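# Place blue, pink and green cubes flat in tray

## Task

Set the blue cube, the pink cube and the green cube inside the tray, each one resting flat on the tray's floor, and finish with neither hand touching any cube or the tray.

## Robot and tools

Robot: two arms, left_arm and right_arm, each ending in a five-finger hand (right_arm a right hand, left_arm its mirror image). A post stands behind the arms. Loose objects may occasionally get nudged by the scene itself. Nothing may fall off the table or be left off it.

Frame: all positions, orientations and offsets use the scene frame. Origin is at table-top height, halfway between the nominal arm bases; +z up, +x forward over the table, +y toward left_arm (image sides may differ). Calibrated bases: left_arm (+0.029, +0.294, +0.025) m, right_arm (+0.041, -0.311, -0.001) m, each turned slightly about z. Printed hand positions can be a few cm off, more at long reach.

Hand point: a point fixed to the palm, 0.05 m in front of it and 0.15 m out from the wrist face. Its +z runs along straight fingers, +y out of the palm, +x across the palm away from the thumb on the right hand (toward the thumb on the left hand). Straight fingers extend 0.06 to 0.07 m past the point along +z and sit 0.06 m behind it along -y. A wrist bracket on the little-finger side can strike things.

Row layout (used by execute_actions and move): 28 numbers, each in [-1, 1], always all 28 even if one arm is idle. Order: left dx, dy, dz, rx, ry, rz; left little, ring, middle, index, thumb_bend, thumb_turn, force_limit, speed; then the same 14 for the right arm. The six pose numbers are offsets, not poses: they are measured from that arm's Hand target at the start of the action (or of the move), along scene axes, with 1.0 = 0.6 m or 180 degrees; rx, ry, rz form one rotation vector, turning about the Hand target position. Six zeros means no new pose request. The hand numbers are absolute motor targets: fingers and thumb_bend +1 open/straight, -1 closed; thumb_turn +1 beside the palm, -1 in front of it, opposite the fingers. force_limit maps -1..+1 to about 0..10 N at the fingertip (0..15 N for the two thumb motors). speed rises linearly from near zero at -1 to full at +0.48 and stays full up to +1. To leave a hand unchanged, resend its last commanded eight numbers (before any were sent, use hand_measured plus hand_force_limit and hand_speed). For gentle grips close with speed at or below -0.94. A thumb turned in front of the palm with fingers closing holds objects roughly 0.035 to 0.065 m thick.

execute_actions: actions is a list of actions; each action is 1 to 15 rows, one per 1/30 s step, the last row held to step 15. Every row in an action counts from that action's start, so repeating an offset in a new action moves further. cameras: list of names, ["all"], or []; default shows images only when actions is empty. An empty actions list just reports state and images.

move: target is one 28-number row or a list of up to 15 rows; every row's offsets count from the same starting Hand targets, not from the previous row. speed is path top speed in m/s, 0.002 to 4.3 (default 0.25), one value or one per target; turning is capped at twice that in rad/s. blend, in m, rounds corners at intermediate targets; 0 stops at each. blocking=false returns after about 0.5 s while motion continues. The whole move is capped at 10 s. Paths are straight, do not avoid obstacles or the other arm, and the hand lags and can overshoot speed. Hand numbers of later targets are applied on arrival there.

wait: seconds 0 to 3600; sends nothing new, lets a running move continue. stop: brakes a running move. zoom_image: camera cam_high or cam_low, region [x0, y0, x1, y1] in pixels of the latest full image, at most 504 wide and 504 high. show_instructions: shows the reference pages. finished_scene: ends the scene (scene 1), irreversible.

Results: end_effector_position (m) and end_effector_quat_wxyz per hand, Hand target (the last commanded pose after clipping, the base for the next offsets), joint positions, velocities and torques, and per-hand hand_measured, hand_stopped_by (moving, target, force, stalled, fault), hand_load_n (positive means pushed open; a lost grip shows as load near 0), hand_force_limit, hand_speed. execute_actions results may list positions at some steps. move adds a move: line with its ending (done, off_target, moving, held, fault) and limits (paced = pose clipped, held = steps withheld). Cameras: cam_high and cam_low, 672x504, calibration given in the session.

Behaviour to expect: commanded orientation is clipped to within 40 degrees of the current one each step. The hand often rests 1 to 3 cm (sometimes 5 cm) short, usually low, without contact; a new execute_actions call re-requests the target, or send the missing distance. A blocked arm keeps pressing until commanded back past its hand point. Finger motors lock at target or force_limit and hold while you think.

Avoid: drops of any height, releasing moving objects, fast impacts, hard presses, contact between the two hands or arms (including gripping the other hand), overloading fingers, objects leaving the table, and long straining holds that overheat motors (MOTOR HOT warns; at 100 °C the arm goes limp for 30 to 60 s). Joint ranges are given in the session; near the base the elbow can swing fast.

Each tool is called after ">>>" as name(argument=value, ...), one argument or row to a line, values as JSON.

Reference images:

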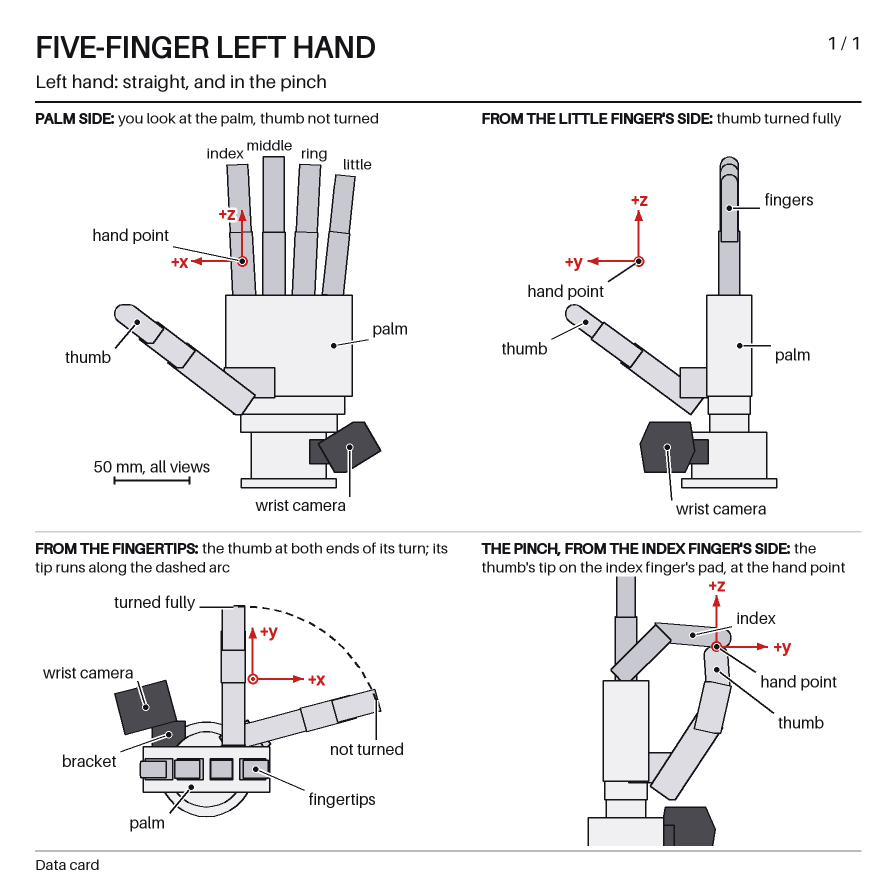

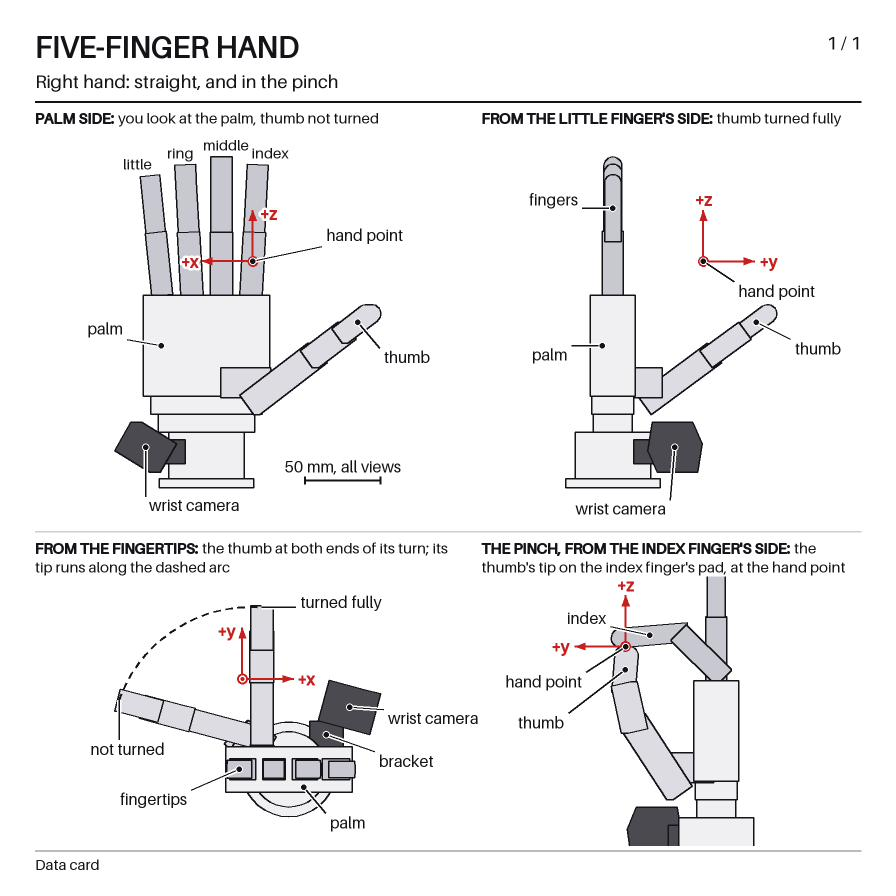

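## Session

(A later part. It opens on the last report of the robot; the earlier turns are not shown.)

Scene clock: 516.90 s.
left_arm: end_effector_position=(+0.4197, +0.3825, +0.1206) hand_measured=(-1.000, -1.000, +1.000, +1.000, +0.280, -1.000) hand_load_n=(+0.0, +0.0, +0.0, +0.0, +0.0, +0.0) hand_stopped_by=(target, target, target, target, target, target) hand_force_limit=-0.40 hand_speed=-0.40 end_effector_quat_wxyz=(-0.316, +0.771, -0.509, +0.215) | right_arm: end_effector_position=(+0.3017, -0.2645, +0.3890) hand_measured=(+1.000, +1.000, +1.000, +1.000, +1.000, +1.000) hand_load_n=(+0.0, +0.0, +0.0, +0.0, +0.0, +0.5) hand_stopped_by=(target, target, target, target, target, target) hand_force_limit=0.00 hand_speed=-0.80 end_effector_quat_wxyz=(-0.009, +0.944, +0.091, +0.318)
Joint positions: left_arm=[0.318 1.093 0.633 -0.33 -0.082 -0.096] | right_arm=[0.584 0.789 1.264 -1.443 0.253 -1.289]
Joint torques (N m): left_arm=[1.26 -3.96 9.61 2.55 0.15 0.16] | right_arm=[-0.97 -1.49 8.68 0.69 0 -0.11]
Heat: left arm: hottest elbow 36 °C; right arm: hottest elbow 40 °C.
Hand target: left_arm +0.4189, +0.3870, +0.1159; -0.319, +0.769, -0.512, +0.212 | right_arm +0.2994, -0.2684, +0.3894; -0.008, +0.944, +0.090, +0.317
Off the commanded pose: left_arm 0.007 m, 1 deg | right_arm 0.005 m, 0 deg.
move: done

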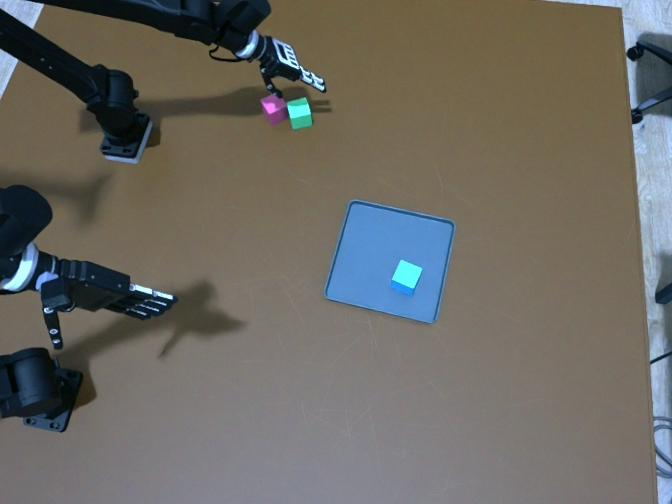

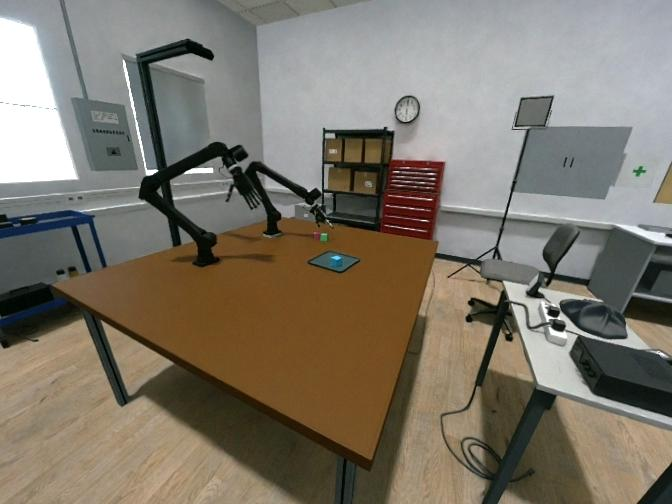

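>>> move(
  target=[0.004, 0.0025, -0.1, 0, 0, 0, -1, -1, 1, 1, 0.28, -1, -0.4, -0.4, 0, 0, 0, 0, 0, 0, 1, 1, 1, 1, 1, 1, 0, -0.8],
  speed=0.06,
  cameras=["cam_high", "cam_low"],
)

>>> zoom_image(
  camera="cam_high",
  region=[250, 65, 330, 135],
)

>>> zoom_image(
  camera="cam_low",
  region=[310, 220, 350, 250],
)

Scene clock: 541.13 s.
left_arm: end_effector_position=(+0.4239, +0.3843, +0.0617) hand_measured=(-1.000, -1.000, +1.000, +1.000, +0.280, -1.000) hand_load_n=(+0.0, +0.0, +0.0, -0.5, +0.0, +0.0) hand_stopped_by=(target, target, target, target, target, target) hand_force_limit=-0.40 hand_speed=-0.40 end_effector_quat_wxyz=(-0.317, +0.771, -0.509, +0.216) | right_arm: end_effector_position=(+0.3017, -0.2645, +0.3890) hand_measured=(+1.000, +1.000, +1.000, +1.000, +1.000, +1.000) hand_load_n=(+0.0, +0.0, +0.0, +0.0, +0.0, +0.0) hand_stopped_by=(target, target, target, target, target, target) hand_force_limit=0.00 hand_speed=-0.80 end_effector_quat_wxyz=(-0.009, +0.944, +0.091, +0.318)
Joint positions: left_arm=[0.32 1.225 0.543 -0.105 -0.08 -0.094] | right_arm=[0.584 0.789 1.264 -1.443 0.253 -1.289]
Joint torques (N m): left_arm=[0.79 -4.48 8.25 2.44 0.16 0.15] | right_arm=[-0.97 -2.02 8.76 0.66 -0.02 -0.13]
Heat: left arm: hottest elbow 35 °C; right arm: hottest elbow 40 °C.
Hand target: left_arm +0.4213, +0.3884, +0.0558; -0.319, +0.769, -0.512, +0.212 | right_arm +0.2994, -0.2684, +0.3894; -0.008, +0.944, +0.090, +0.317
Off the commanded pose: left_arm 0.008 m, 1 deg | right_arm 0.005 m, 0 deg.
move: done

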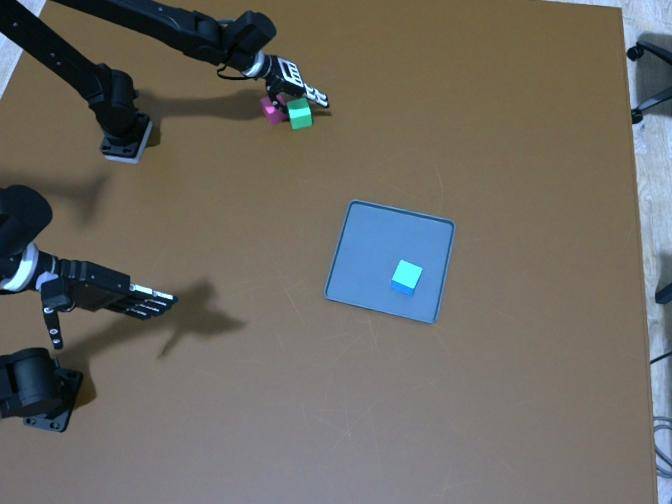

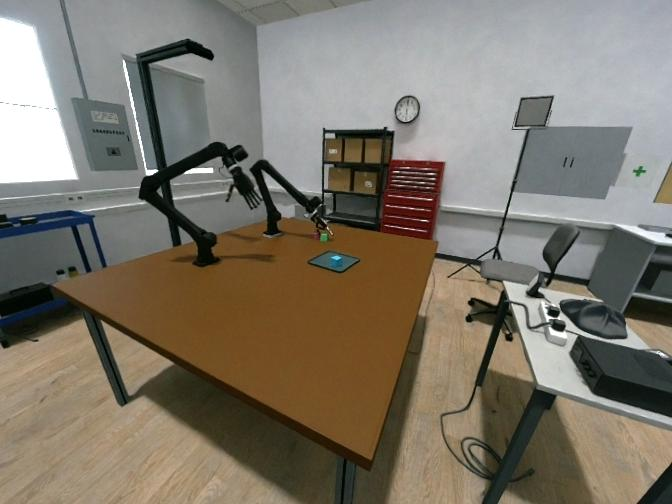

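Scaled by 6.300.

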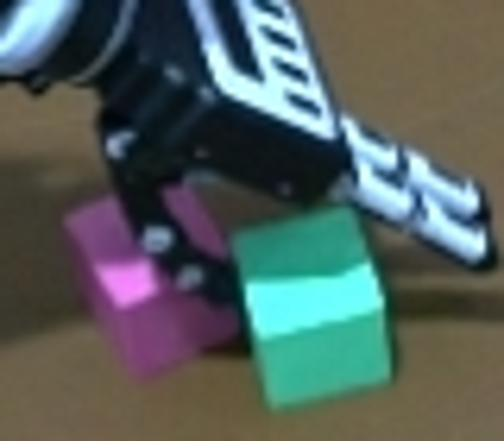

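Scaled by 12.600.

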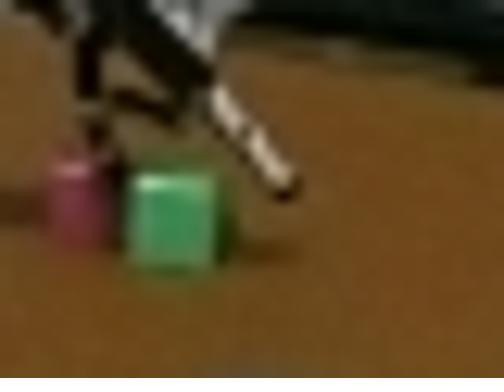

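>>> move(
  target=[0.0, 0.0, -0.025, 0, 0, 0, -1, -1, 1, 1, 0.28, -1, -0.4, -0.4, 0, 0, 0, 0, 0, 0, 1, 1, 1, 1, 1, 1, 0, -0.8],
  speed=0.05,
  cameras=["cam_high", "cam_low"],
)

>>> zoom_image(
  camera="cam_high",
  region=[250, 65, 330, 135],
)

>>> zoom_image(
  camera="cam_low",
  region=[310, 220, 350, 250],
)

Scene clock: 564.97 s.
left_arm: end_effector_position=(+0.4247, +0.3844, +0.0477) hand_measured=(-1.000, -1.000, +1.000, +1.000, +0.280, -1.000) hand_load_n=(+0.0, +0.0, +0.0, +0.0, +0.0, +0.0) hand_stopped_by=(target, target, target, target, target, target) hand_force_limit=-0.40 hand_speed=-0.40 end_effector_quat_wxyz=(-0.318, +0.770, -0.508, +0.217) | right_arm: end_effector_position=(+0.3017, -0.2645, +0.3890) hand_measured=(+1.000, +1.000, +1.000, +1.000, +1.000, +1.000) hand_load_n=(+0.0, +0.0, +0.0, +0.0, +0.0, +0.0) hand_stopped_by=(target, target, target, target, target, target) hand_force_limit=0.00 hand_speed=-0.80 end_effector_quat_wxyz=(-0.009, +0.944, +0.091, +0.318)
Joint positions: left_arm=[0.32 1.263 0.524 -0.044 -0.079 -0.094] | right_arm=[0.584 0.789 1.264 -1.443 0.253 -1.289]
Joint torques (N m): left_arm=[0.56 -5.07 7.94 2.5 0.13 0.17] | right_arm=[-1.49 -1.9 8.75 0.72 -0.03 -0.16]
Heat: left arm: hottest elbow 34 °C; right arm: hottest elbow 40 °C.
Hand target: left_arm +0.4212, +0.3884, +0.0407; -0.318, +0.769, -0.512, +0.212 | right_arm +0.2994, -0.2684, +0.3894; -0.008, +0.944, +0.090, +0.317
Off the commanded pose: left_arm 0.009 m, 1 deg | right_arm 0.005 m, 0 deg.
move: done

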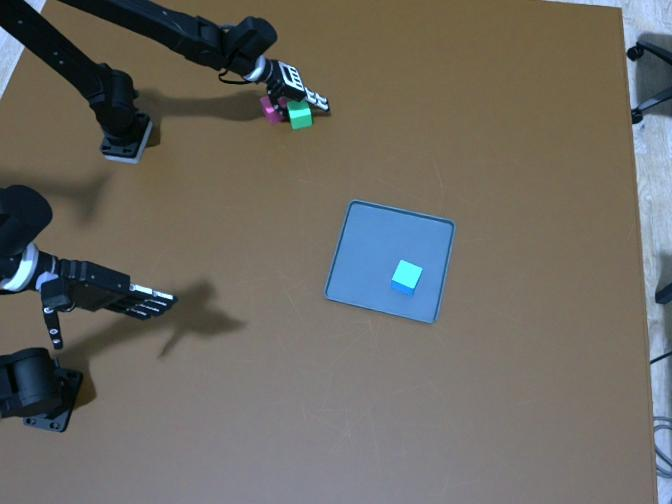

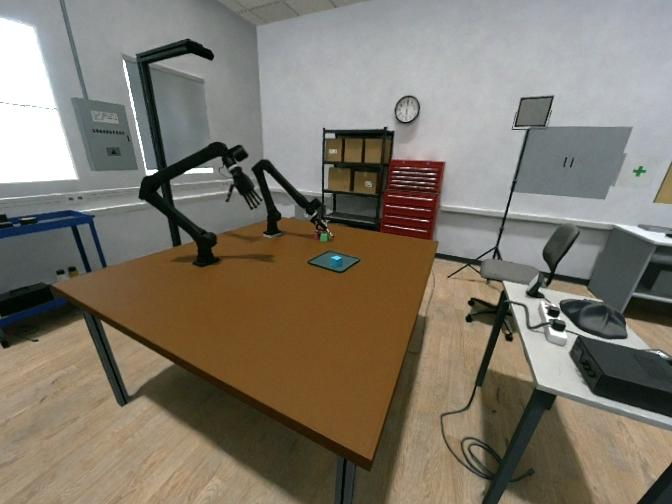

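Scaled by 6.300.

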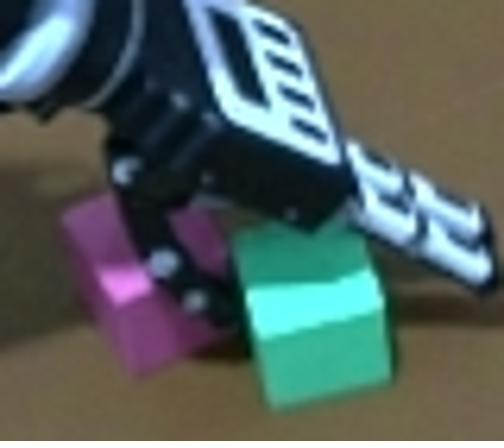

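Scaled by 12.600.

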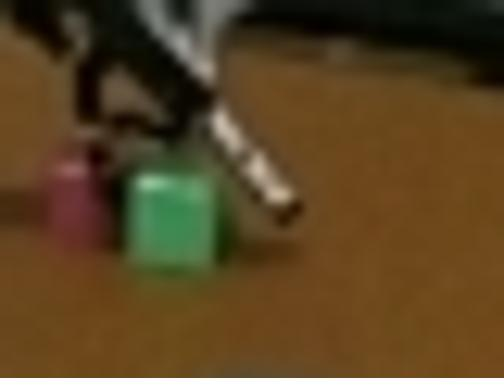

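>>> move(
  target=[0.0, 0.0, 0, 0, 0, 0, -1, -1, 0.6, 0.6, 0.28, -1, -0.6, -0.7, 0, 0, 0, 0, 0, 0, 1, 1, 1, 1, 1, 1, 0, -0.8],
  speed=0.05,
  cameras=["cam_high", "cam_low"],
)

>>> zoom_image(
  camera="cam_high",
  region=[250, 65, 330, 135],
)

>>> zoom_image(
  camera="cam_low",
  region=[310, 220, 350, 250],
)

Scene clock: 585.07 s.
left_arm: end_effector_position=(+0.4248, +0.3844, +0.0477) hand_measured=(-1.000, -1.000, +0.600, +0.600, +0.280, -1.000) hand_load_n=(+0.0, +0.0, +0.0, +0.0, +0.0, +0.0) hand_stopped_by=(target, target, target, target, target, target) hand_force_limit=-0.60 hand_speed=-0.70 end_effector_quat_wxyz=(-0.318, +0.770, -0.509, +0.217) | right_arm: end_effector_position=(+0.3017, -0.2645, +0.3890) hand_measured=(+1.000, +1.000, +1.000, +1.000, +1.000, +1.000) hand_load_n=(+0.0, +0.0, +0.5, +0.0, +0.0, +0.0) hand_stopped_by=(target, target, target, target, target, target) hand_force_limit=0.00 hand_speed=-0.80 end_effector_quat_wxyz=(-0.009, +0.944, +0.091, +0.318)
Joint positions: left_arm=[0.32 1.263 0.524 -0.044 -0.079 -0.094] | right_arm=[0.584 0.789 1.264 -1.443 0.253 -1.289]
Joint torques (N m): left_arm=[0.62 -4.95 7.88 2.55 0.12 0.17] | right_arm=[-1.38 -1.49 8.87 0.66 0.02 -0.13]
Heat: left arm: hottest elbow 34 °C; right arm: hottest elbow 40 °C.
Hand target: left_arm +0.4212, +0.3884, +0.0408; -0.319, +0.769, -0.512, +0.212 | right_arm +0.2994, -0.2684, +0.3894; -0.008, +0.944, +0.090, +0.317
Off the commanded pose: left_arm 0.009 m, 1 deg | right_arm 0.005 m, 0 deg.
move: done

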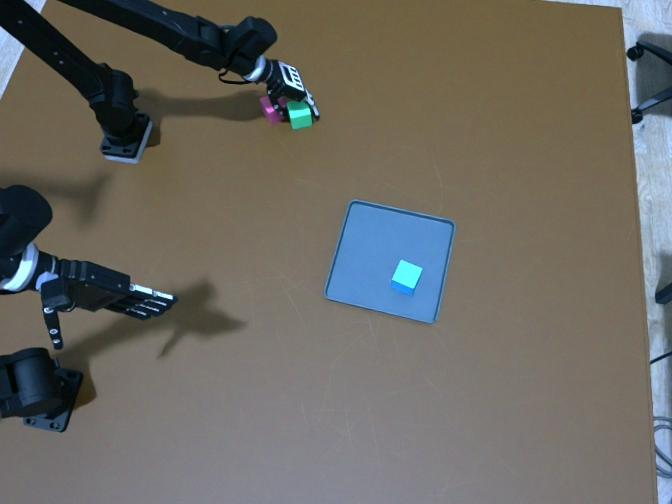

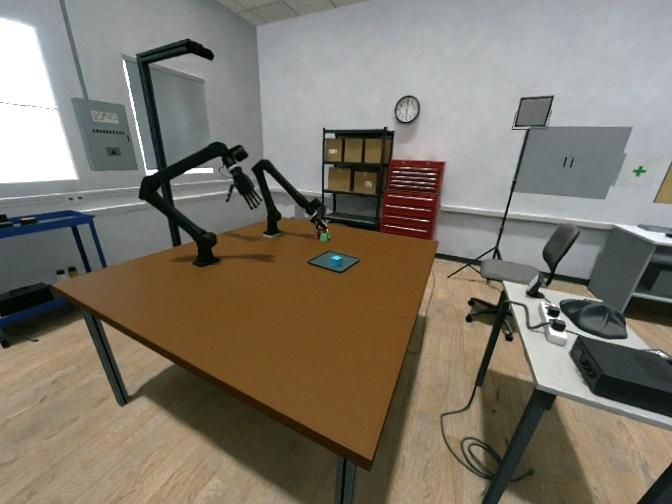

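Scaled by 6.300.

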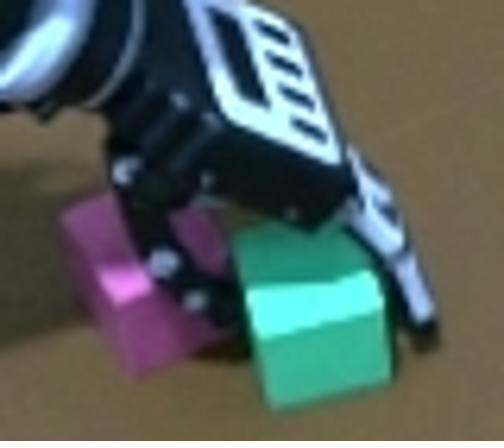

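Scaled by 12.600.

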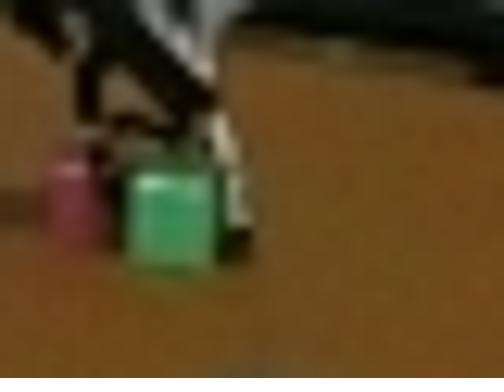

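>>> move(
  target=[
    [0.025, 0.012, 0.07, 0, 0, 0, -1, -1, 1, 1, 0.28, -1, -0.4, 0.2, 0, 0, 0, 0, 0, 0, 1, 1, 1, 1, 1, 1, 0, -0.8],
    [0.0, 0.0, 0.009, 0, 0, 0, -1, -1, 1, 1, 0.28, -1, -0.4, 0.2, 0, 0, 0, 0, 0, 0, 1, 1, 1, 1, 1, 1, 0, -0.8],
  ],
  speed=0.06,
  cameras=["cam_high", "cam_low"],
)

>>> zoom_image(
  camera="cam_high",
  region=[250, 65, 330, 135],
)

Scene clock: 594.90 s.
left_arm: end_effector_position=(+0.4330, +0.3899, +0.0662) hand_measured=(-1.000, -1.000, +1.000, +1.000, +0.280, -1.000) hand_load_n=(+0.0, +0.0, +0.0, +0.0, -1.0, -0.5) hand_stopped_by=(target, target, target, target, target, target) hand_force_limit=-0.40 hand_speed=0.20 end_effector_quat_wxyz=(-0.331, +0.765, -0.504, +0.227) | right_arm: end_effector_position=(+0.3017, -0.2645, +0.3890) hand_measured=(+1.000, +1.000, +1.000, +1.000, +1.000, +1.000) hand_load_n=(+0.0, +0.0, +0.0, +0.0, +0.0, +0.0) hand_stopped_by=(target, target, target, target, target, target) hand_force_limit=0.00 hand_speed=-0.80 end_effector_quat_wxyz=(-0.009, +0.944, +0.091, +0.318)
Joint positions: left_arm=[0.329 1.233 0.545 -0.06 -0.075 -0.088] | right_arm=[0.584 0.789 1.264 -1.443 0.253 -1.289]
Joint torques (N m): left_arm=[0.32 -3.72 6.97 2.3 -0.01 0.14] | right_arm=[-0.91 -1.96 8.66 0.51 -0.02 -0.18]
Heat: left arm: hottest elbow 34 °C; right arm: hottest elbow 40 °C.
Hand target: left_arm +0.4213, +0.3885, +0.0462; -0.319, +0.769, -0.512, +0.212 | right_arm +0.2994, -0.2684, +0.3894; -0.008, +0.944, +0.090, +0.317
Off the commanded pose: left_arm 0.023 m, 2 deg | right_arm 0.005 m, 0 deg.
move: off_target (left_arm)

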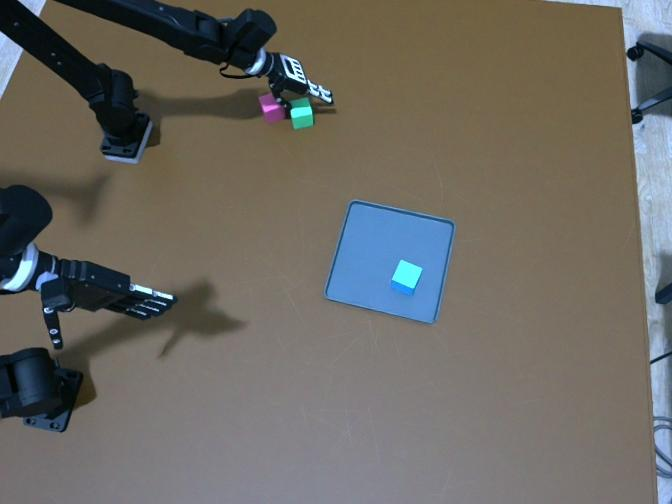

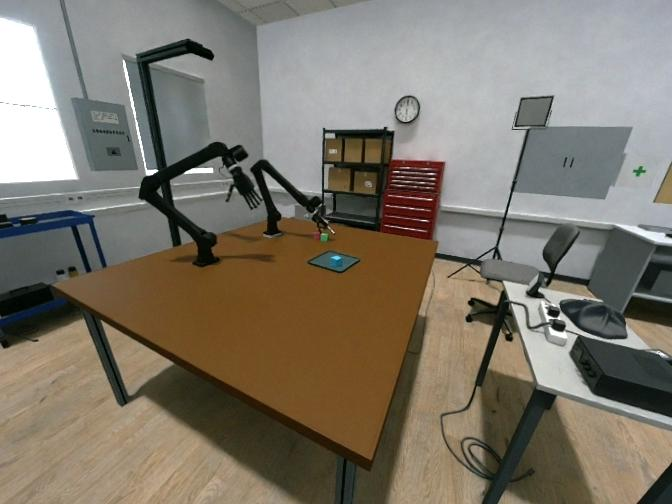

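Scaled by 6.300.

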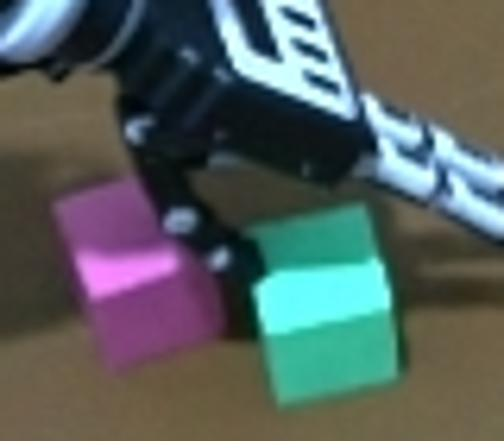

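>>> move(
  target=[-0.015, -0.008, 0.13, 0, 0, 0, -1, -1, 1, 1, 0.28, -1, -0.4, 0.2, 0, 0, 0, 0, 0, 0, 1, 1, 1, 1, 1, 1, 0, -0.8],
  speed=0.1,
  cameras=["cam_high", "cam_low"],
)

>>> zoom_image(
  camera="cam_high",
  region=[250, 65, 330, 135],
)

>>> zoom_image(
  camera="cam_low",
  region=[310, 205, 350, 245],
)

Scene clock: 602.73 s.
left_arm: end_effector_position=(+0.3968, +0.3805, +0.1034) hand_measured=(-1.000, -1.000, +1.000, +1.000, +0.280, -1.000) hand_load_n=(+0.0, +0.0, +0.0, +0.0, +0.0, +0.0) hand_stopped_by=(target, target, target, target, target, target) hand_force_limit=-0.40 hand_speed=0.20 end_effector_quat_wxyz=(-0.305, +0.777, -0.512, +0.202) | right_arm: end_effector_position=(+0.3017, -0.2645, +0.3890) hand_measured=(+1.000, +1.000, +1.000, +1.000, +1.000, +1.000) hand_load_n=(+0.0, +0.0, +0.0, +0.0, +0.0, +0.0) hand_stopped_by=(target, target, target, target, target, target) hand_force_limit=0.00 hand_speed=-0.80 end_effector_quat_wxyz=(-0.009, +0.944, +0.091, +0.318)
Joint positions: left_arm=[0.329 1.066 0.58 -0.339 -0.081 -0.088] | right_arm=[0.584 0.789 1.264 -1.443 0.253 -1.289]
Joint torques (N m): left_arm=[-0.62 -4.48 14.08 1.26 0.02 0.05] | right_arm=[-1.49 -1.61 8.77 0.51 0.05 -0.18]
Heat: left arm: hottest elbow 34 °C; right arm: hottest elbow 40 °C.
Hand target: left_arm +0.4124, +0.3838, +0.1244; -0.319, +0.769, -0.512, +0.212 | right_arm +0.2994, -0.2684, +0.3894; -0.008, +0.944, +0.090, +0.317
Off the commanded pose: left_arm 0.026 m, 2 deg | right_arm 0.005 m, 0 deg.
move: off_target (left_arm)

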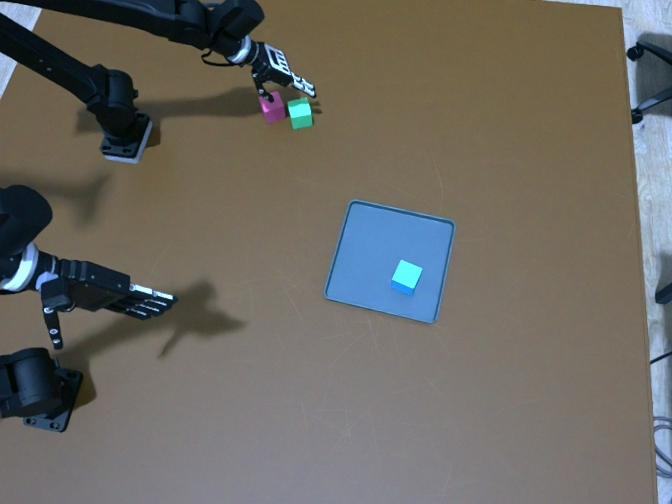

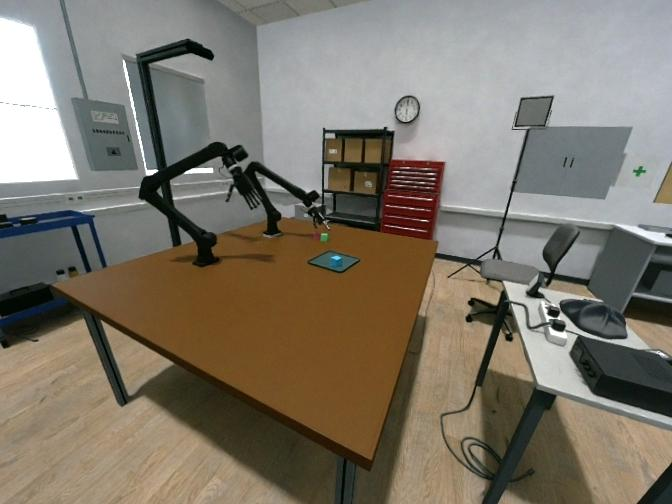

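Scaled by 6.300.

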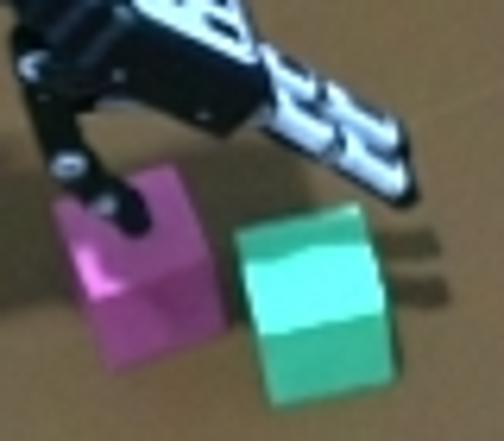

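Scaled by 12.600.

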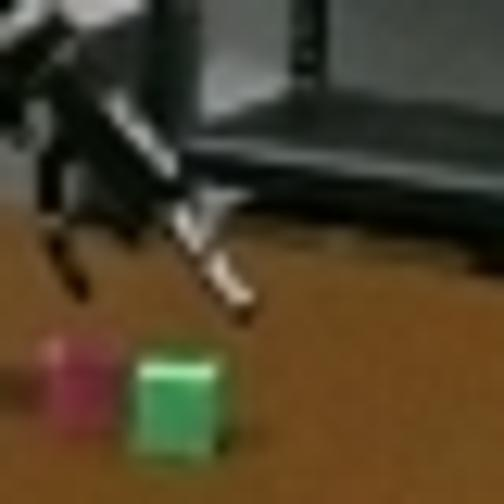

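>>> move(
  target=[
    [0.014, 0.0, 0.05, 0, 0, -0.016, -1, -1, 1, 1, 0.32, -1, -0.4, 0.2, 0, 0, 0, 0, 0, 0, 1, 1, 1, 1, 1, 1, 0, -0.8],
    [0.014, 0.0, -0.083, 0, 0, -0.016, -1, -1, 1, 1, 0.32, -1, -0.4, 0.2, 0, 0, 0, 0, 0, 0, 1, 1, 1, 1, 1, 1, 0, -0.8],
  ],
  speed=0.1,
  cameras=["cam_high", "cam_low"],
)

>>> zoom_image(
  camera="cam_high",
  region=[250, 65, 330, 135],
)

>>> zoom_image(
  camera="cam_low",
  region=[310, 205, 350, 245],
)

Scene clock: 639.27 s.
left_arm: end_effector_position=(+0.4220, +0.3821, +0.0798) hand_measured=(-1.000, -1.000, +1.000, +1.000, +0.320, -1.000) hand_load_n=(+0.0, +0.0, +0.0, +0.0, +0.0, +0.0) hand_stopped_by=(target, target, target, target, target, target) hand_force_limit=-0.40 hand_speed=0.20 end_effector_quat_wxyz=(-0.312, +0.760, -0.526, +0.222) | right_arm: end_effector_position=(+0.3017, -0.2645, +0.3890) hand_measured=(+1.000, +1.000, +1.000, +1.000, +1.000, +1.000) hand_load_n=(+0.0, +0.0, +0.0, +0.0, +0.0, +0.0) hand_stopped_by=(target, target, target, target, target, target) hand_force_limit=0.00 hand_speed=-0.80 end_effector_quat_wxyz=(-0.009, +0.944, +0.091, +0.318)
Joint positions: left_arm=[0.329 1.179 0.567 -0.175 -0.044 -0.057] | right_arm=[0.584 0.789 1.264 -1.443 0.253 -1.289]
Joint torques (N m): left_arm=[0.32 -4.66 8.79 2.48 0.18 0.19] | right_arm=[-1.38 -1.67 8.94 0.61 0.01 -0.18]
Heat: left arm: hottest elbow 38 °C; right arm: hottest elbow 40 °C.
Hand target: left_arm +0.4207, +0.3837, +0.0745; -0.313, +0.756, -0.531, +0.220 | right_arm +0.2994, -0.2684, +0.3894; -0.008, +0.944, +0.090, +0.317
Off the commanded pose: left_arm 0.006 m, 1 deg | right_arm 0.005 m, 0 deg.
move: done

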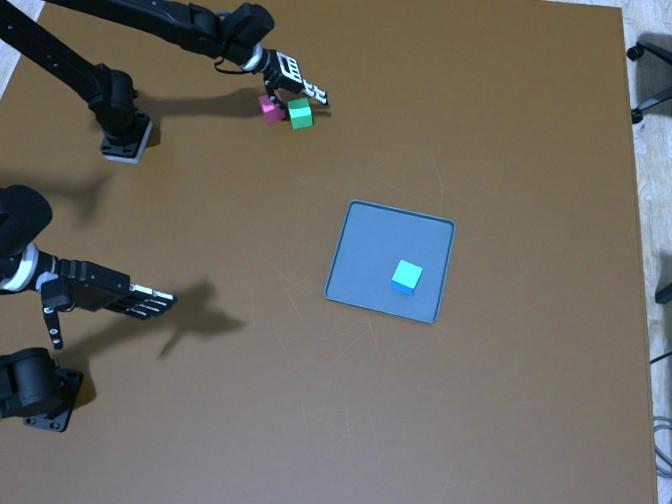

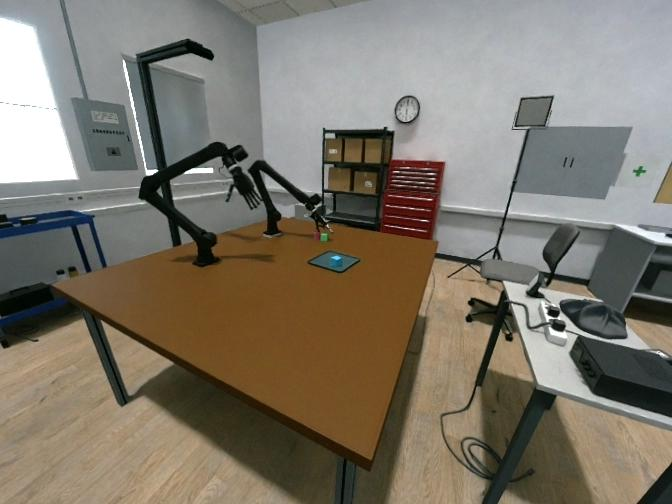

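Scaled by 6.300.

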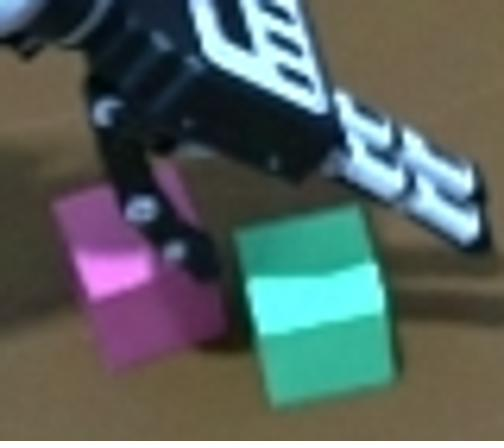

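Scaled by 12.600.

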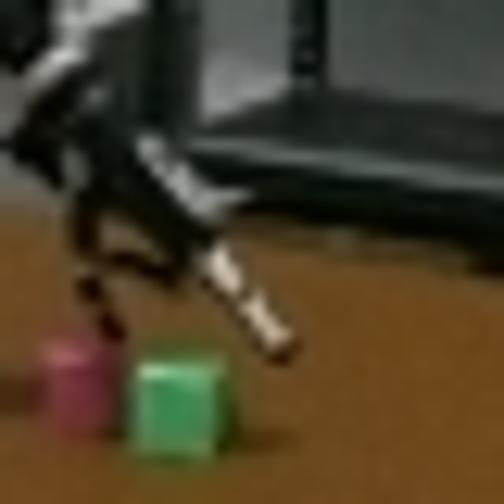

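>>> move(
  target=[
    [0.010, -0.012, 0.0, 0, 0, 0, -1, -1, 1, 1, 0.32, -1, -0.4, 0.2, 0, 0, 0, 0, 0, 0, 1, 1, 1, 1, 1, 1, 0, -0.8],
    [0.010, -0.012, -0.02, 0, 0, 0, -1, -1, 1, 1, 0.32, -1, -0.4, 0.2, 0, 0, 0, 0, 0, 0, 1, 1, 1, 1, 1, 1, 0, -0.8],
  ],
  speed=0.05,
  cameras=["cam_high", "cam_low"],
)

>>> zoom_image(
  camera="cam_high",
  region=[250, 65, 330, 135],
)

>>> zoom_image(
  camera="cam_low",
  region=[310, 205, 350, 245],
)

Scene clock: 671.27 s.
left_arm: end_effector_position=(+0.4267, +0.3801, +0.0679) hand_measured=(-1.000, -1.000, +1.000, +1.000, +0.320, -1.000) hand_load_n=(+0.0, +0.0, +0.0, +0.0, +0.0, -0.5) hand_stopped_by=(target, target, target, target, target, target) hand_force_limit=-0.40 hand_speed=0.20 end_effector_quat_wxyz=(-0.315, +0.757, -0.529, +0.219) | right_arm: end_effector_position=(+0.3017, -0.2645, +0.3890) hand_measured=(+1.000, +1.000, +1.000, +1.000, +1.000, +1.000) hand_load_n=(+0.0, +0.0, +0.0, +0.0, +0.0, +0.0) hand_stopped_by=(target, target, target, target, target, target) hand_force_limit=0.00 hand_speed=-0.80 end_effector_quat_wxyz=(-0.009, +0.944, +0.091, +0.318)
Joint positions: left_arm=[0.313 1.218 0.559 -0.127 -0.059 -0.057] | right_arm=[0.584 0.789 1.264 -1.443 0.253 -1.289]
Joint torques (N m): left_arm=[-0.62 -5.25 8.4 2.58 0.03 -0.03] | right_arm=[-1.14 -1.85 8.79 0.51 -0.02 -0.13]
Heat: left arm: hottest elbow 35 °C; right arm: hottest elbow 40 °C.
Hand target: left_arm +0.4267, +0.3765, +0.0624; -0.313, +0.756, -0.531, +0.220 | right_arm +0.2994, -0.2684, +0.3894; -0.008, +0.944, +0.090, +0.317
Off the commanded pose: left_arm 0.006 m, 0 deg | right_arm 0.005 m, 0 deg.
move: done

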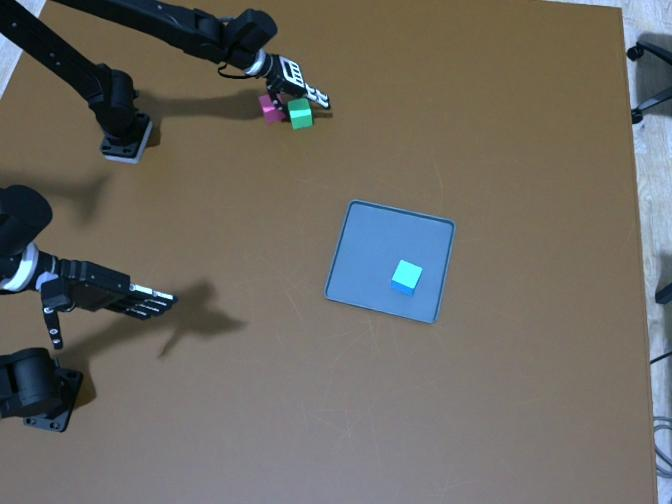

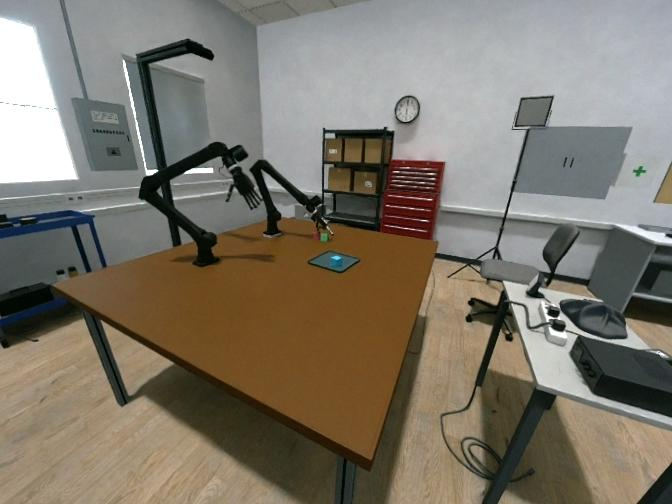

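Scaled by 6.300.

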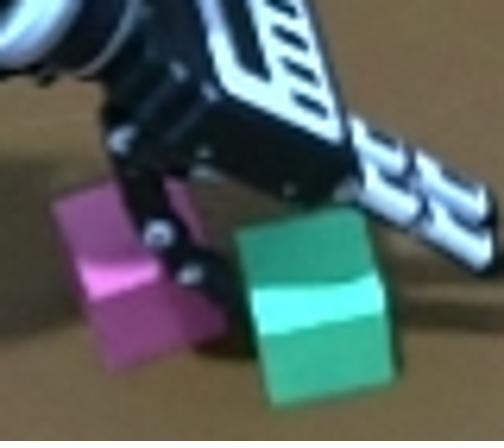

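Scaled by 12.600.

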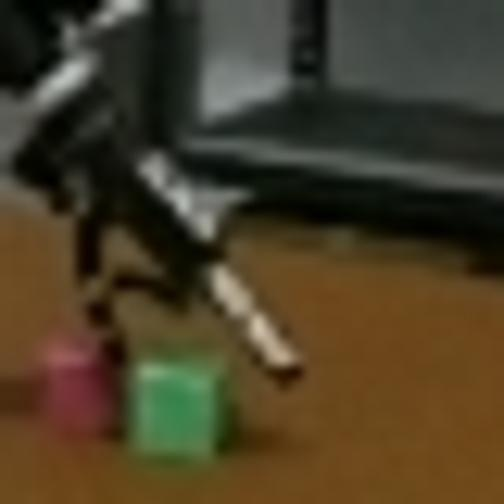

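>>> execute_actions(
  actions=[],
  cameras=["cam_high"],
)

>>> zoom_image(
  camera="cam_high",
  region=[250, 65, 330, 135],
)

Scene clock: 701.67 s.
left_arm: end_effector_position=(+0.4267, +0.3801, +0.0679) hand_measured=(-1.000, -1.000, +1.000, +1.000, +0.320, -1.000) hand_load_n=(+0.0, +0.0, +0.0, +0.0, +0.0, +0.0) hand_stopped_by=(target, target, target, target, target, target) hand_force_limit=-0.40 hand_speed=0.20 end_effector_quat_wxyz=(-0.315, +0.757, -0.529, +0.219) | right_arm: end_effector_position=(+0.3017, -0.2645, +0.3890) hand_measured=(+1.000, +1.000, +1.000, +1.000, +1.000, +1.000) hand_load_n=(+0.0, +0.0, +0.0, +0.0, +0.0, +0.0) hand_stopped_by=(target, target, target, target, target, target) hand_force_limit=0.00 hand_speed=-0.80 end_effector_quat_wxyz=(-0.009, +0.944, +0.091, +0.318)
Joint positions: left_arm=[0.313 1.218 0.559 -0.127 -0.059 -0.057] | right_arm=[0.584 0.789 1.264 -1.443 0.253 -1.289]
Joint velocities: within noise
Joint torques (N m): left_arm=[-0.44 -4.78 8.44 2.61 0.03 -0.08] | right_arm=[-0.38 -1.61 8.66 0.44 0.05 -0.07]
Heat: left arm: hottest elbow 34 °C; right arm: hottest elbow 40 °C.
Hand target: left_arm +0.4267, +0.3765, +0.0624; -0.313, +0.756, -0.531, +0.219 | right_arm +0.2994, -0.2684, +0.3894; -0.008, +0.944, +0.090, +0.317
Off the commanded pose: left_arm 0.006 m, 0 deg | right_arm 0.005 m, 0 deg.
Images, in order (width x height): cam_high 672x504.

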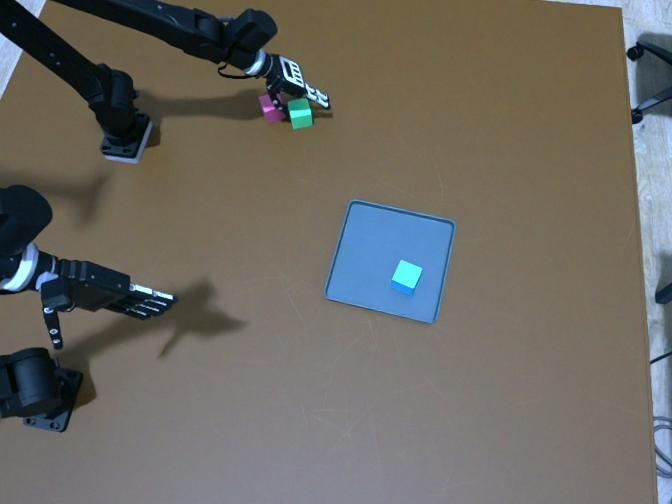

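Scaled by 6.300.

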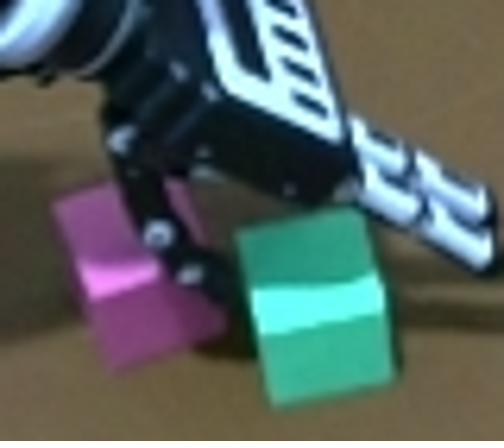

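>>> move(
  target=[0.0, 0.003, -0.0235, 0,0,0, -1,-1,1,1,0.32,-1,-0.4,0.2, 0,0,0,0,0,0, 1,1,1,1,1,1, 0,-0.8],
  speed=0.03,
  cameras=["cam_high"],
)

>>> zoom_image(
  camera="cam_high",
  region=[250, 65, 330, 135],
)

Scene clock: 714.60 s.
left_arm: end_effector_position=(+0.4278, +0.3803, +0.0542) hand_measured=(-1.000, -1.000, +1.000, +1.000, +0.320, -1.000) hand_load_n=(+0.0, +0.0, +0.0, +0.0, +0.0, +0.0) hand_stopped_by=(target, target, target, target, target, target) hand_force_limit=-0.40 hand_speed=0.20 end_effector_quat_wxyz=(-0.315, +0.757, -0.529, +0.219) | right_arm: end_effector_position=(+0.3017, -0.2645, +0.3890) hand_measured=(+1.000, +1.000, +1.000, +1.000, +1.000, +1.000) hand_load_n=(+0.0, +0.0, +0.0, +0.0, +0.0, +0.0) hand_stopped_by=(target, target, target, target, target, target) hand_force_limit=0.00 hand_speed=-0.80 end_effector_quat_wxyz=(-0.009, +0.944, +0.091, +0.318)
Joint positions: left_arm=[0.313 1.255 0.541 -0.071 -0.059 -0.057] | right_arm=[0.584 0.789 1.264 -1.443 0.253 -1.289]
Joint torques (N m): left_arm=[-0.44 -5.01 7.98 2.62 0.19 0.01] | right_arm=[-1.32 -1.67 8.9 0.5 0.04 -0.13]
Heat: left arm: hottest elbow 34 °C; right arm: hottest elbow 40 °C.
Hand target: left_arm +0.4267, +0.3782, +0.0484; -0.313, +0.756, -0.531, +0.220 | right_arm +0.2994, -0.2684, +0.3894; -0.008, +0.944, +0.090, +0.317
Off the commanded pose: left_arm 0.006 m, 0 deg | right_arm 0.005 m, 0 deg.
move: done

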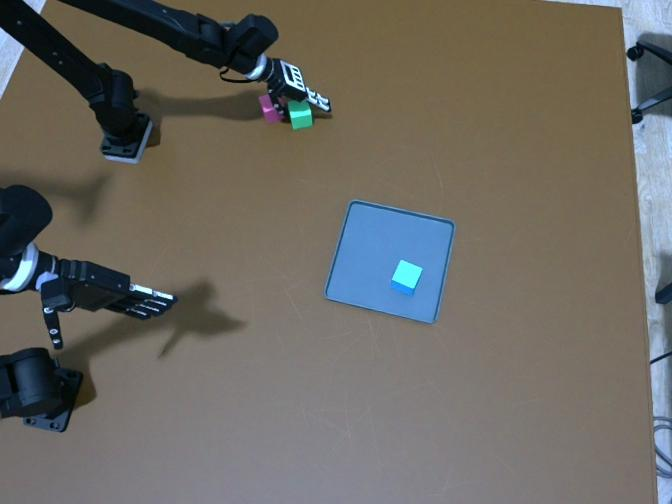

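Scaled by 6.300.

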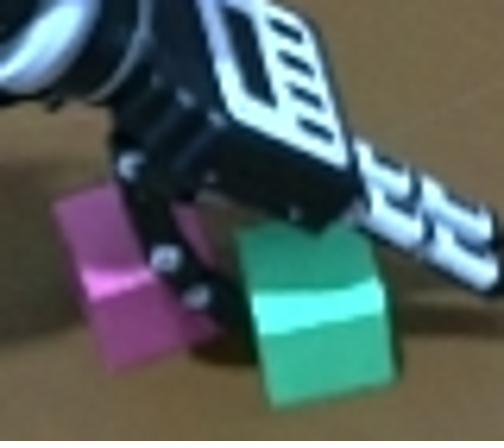

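>>> move(
  target=[0,0,0, 0,0,0, -1,-1,0.6,0.6,0.32,-1,-0.6,-0.5, 0,0,0,0,0,0, 1,1,1,1,1,1, 0,-0.8],
  cameras=["cam_high"],
)

>>> zoom_image(
  camera="cam_high",
  region=[250, 65, 330, 135],
)

Scene clock: 720.27 s.
left_arm: end_effector_position=(+0.4279, +0.3803, +0.0542) hand_measured=(-1.000, -1.000, +0.600, +0.600, +0.320, -1.000) hand_load_n=(+0.0, +0.0, +0.0, +0.0, +0.0, +0.0) hand_stopped_by=(target, target, target, target, target, target) hand_force_limit=-0.60 hand_speed=-0.50 end_effector_quat_wxyz=(-0.315, +0.757, -0.529, +0.219) | right_arm: end_effector_position=(+0.3017, -0.2645, +0.3890) hand_measured=(+1.000, +1.000, +1.000, +1.000, +1.000, +1.000) hand_load_n=(+0.5, +0.0, +0.0, +0.0, -0.5, +0.0) hand_stopped_by=(target, target, target, target, target, target) hand_force_limit=0.00 hand_speed=-0.80 end_effector_quat_wxyz=(-0.009, +0.944, +0.091, +0.318)
Joint positions: left_arm=[0.313 1.255 0.541 -0.071 -0.059 -0.057] | right_arm=[0.584 0.789 1.264 -1.443 0.253 -1.289]
Joint torques (N m): left_arm=[-0.09 -4.84 8.08 2.58 0.2 0.01] | right_arm=[-0.73 -1.08 9.02 0.66 -0.04 -0.11]
Heat: left arm: hottest elbow 34 °C; right arm: hottest elbow 40 °C.
Hand target: left_arm +0.4268, +0.3783, +0.0485; -0.313, +0.756, -0.531, +0.220 | right_arm +0.2994, -0.2684, +0.3894; -0.008, +0.944, +0.090, +0.317
Off the commanded pose: left_arm 0.006 m, 0 deg | right_arm 0.005 m, 0 deg.
move: done

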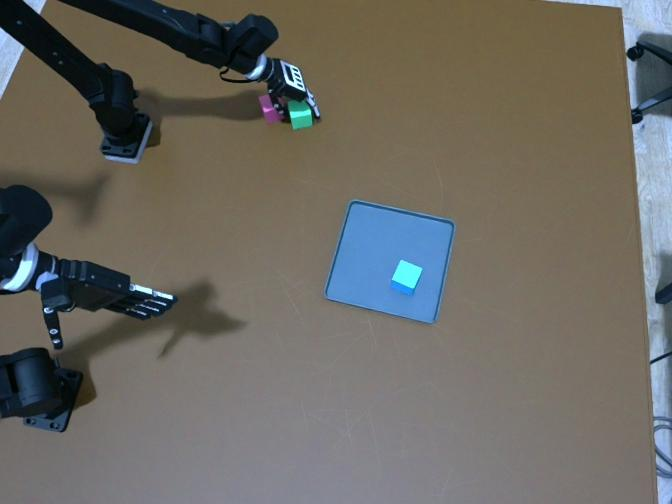

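Scaled by 6.300.

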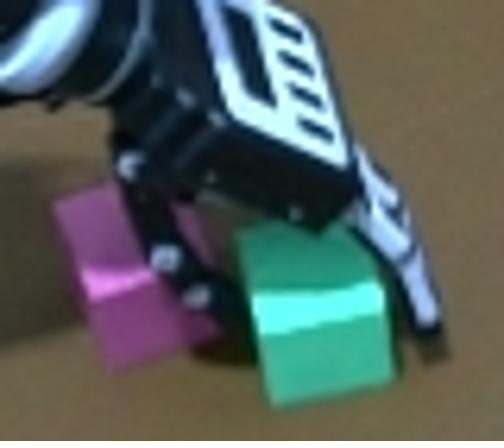

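Close gently.

>>> move(
  target=[0,0,0, 0,0,0, -1,-1,0.15,0.15,-0.3,-1,-0.4,-0.94, 0,0,0,0,0,0, 1,1,1,1,1,1, 0,-0.8],
  cameras=["cam_high"],
)

>>> zoom_image(
  camera="cam_high",
  region=[250, 65, 330, 135],
)

Scene clock: 727.20 s.
left_arm: end_effector_position=(+0.4279, +0.3803, +0.0542) hand_measured=(-1.000, -1.000, +0.426, +0.420, +0.230, -1.000) hand_load_n=(+0.0, +0.5, +3.5, +3.0, +5.0, +0.5) hand_stopped_by=(target, target, force, force, force, target) hand_force_limit=-0.40 hand_speed=-0.94 end_effector_quat_wxyz=(-0.315, +0.757, -0.529, +0.219) | right_arm: end_effector_position=(+0.3017, -0.2645, +0.3890) hand_measured=(+1.000, +1.000, +1.000, +1.000, +1.000, +1.000) hand_load_n=(+0.0, +0.0, +0.0, +0.0, +0.0, +0.0) hand_stopped_by=(target, target, target, target, target, target) hand_force_limit=0.00 hand_speed=-0.80 end_effector_quat_wxyz=(-0.009, +0.944, +0.091, +0.318)
Joint positions: left_arm=[0.313 1.255 0.541 -0.071 -0.059 -0.057] | right_arm=[0.584 0.789 1.264 -1.443 0.253 -1.289]
Joint torques (N m): left_arm=[-0.26 -5.07 8.06 2.51 0.2 0] | right_arm=[-1.14 -1.38 8.81 0.58 -0.02 -0.14]
Heat: left arm: hottest elbow 34 °C; right arm: hottest elbow 40 °C.
Hand target: left_arm +0.4268, +0.3783, +0.0485; -0.313, +0.756, -0.531, +0.220 | right_arm +0.2994, -0.2684, +0.3894; -0.008, +0.944, +0.090, +0.317
Off the commanded pose: left_arm 0.006 m, 0 deg | right_arm 0.005 m, 0 deg.
move: done

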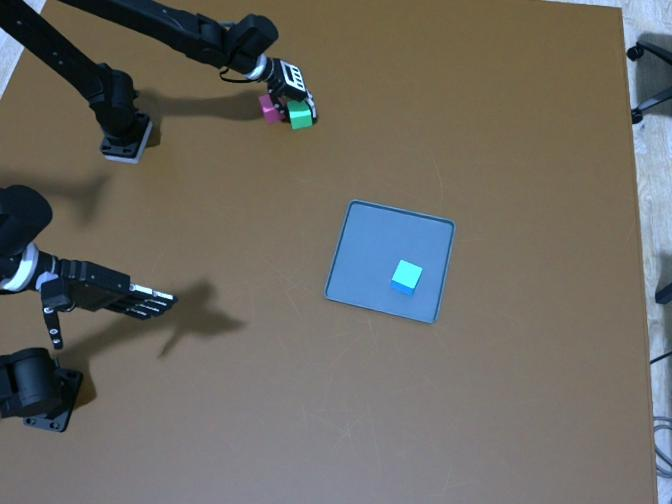

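Scaled by 6.300.

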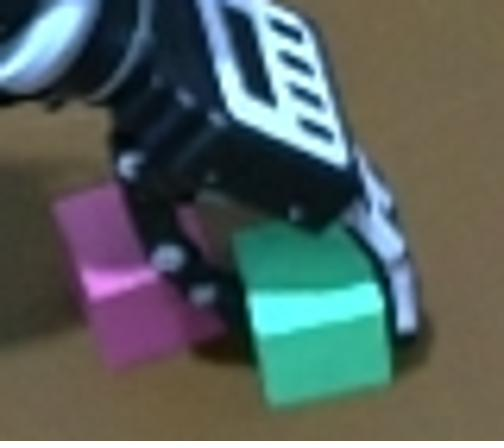

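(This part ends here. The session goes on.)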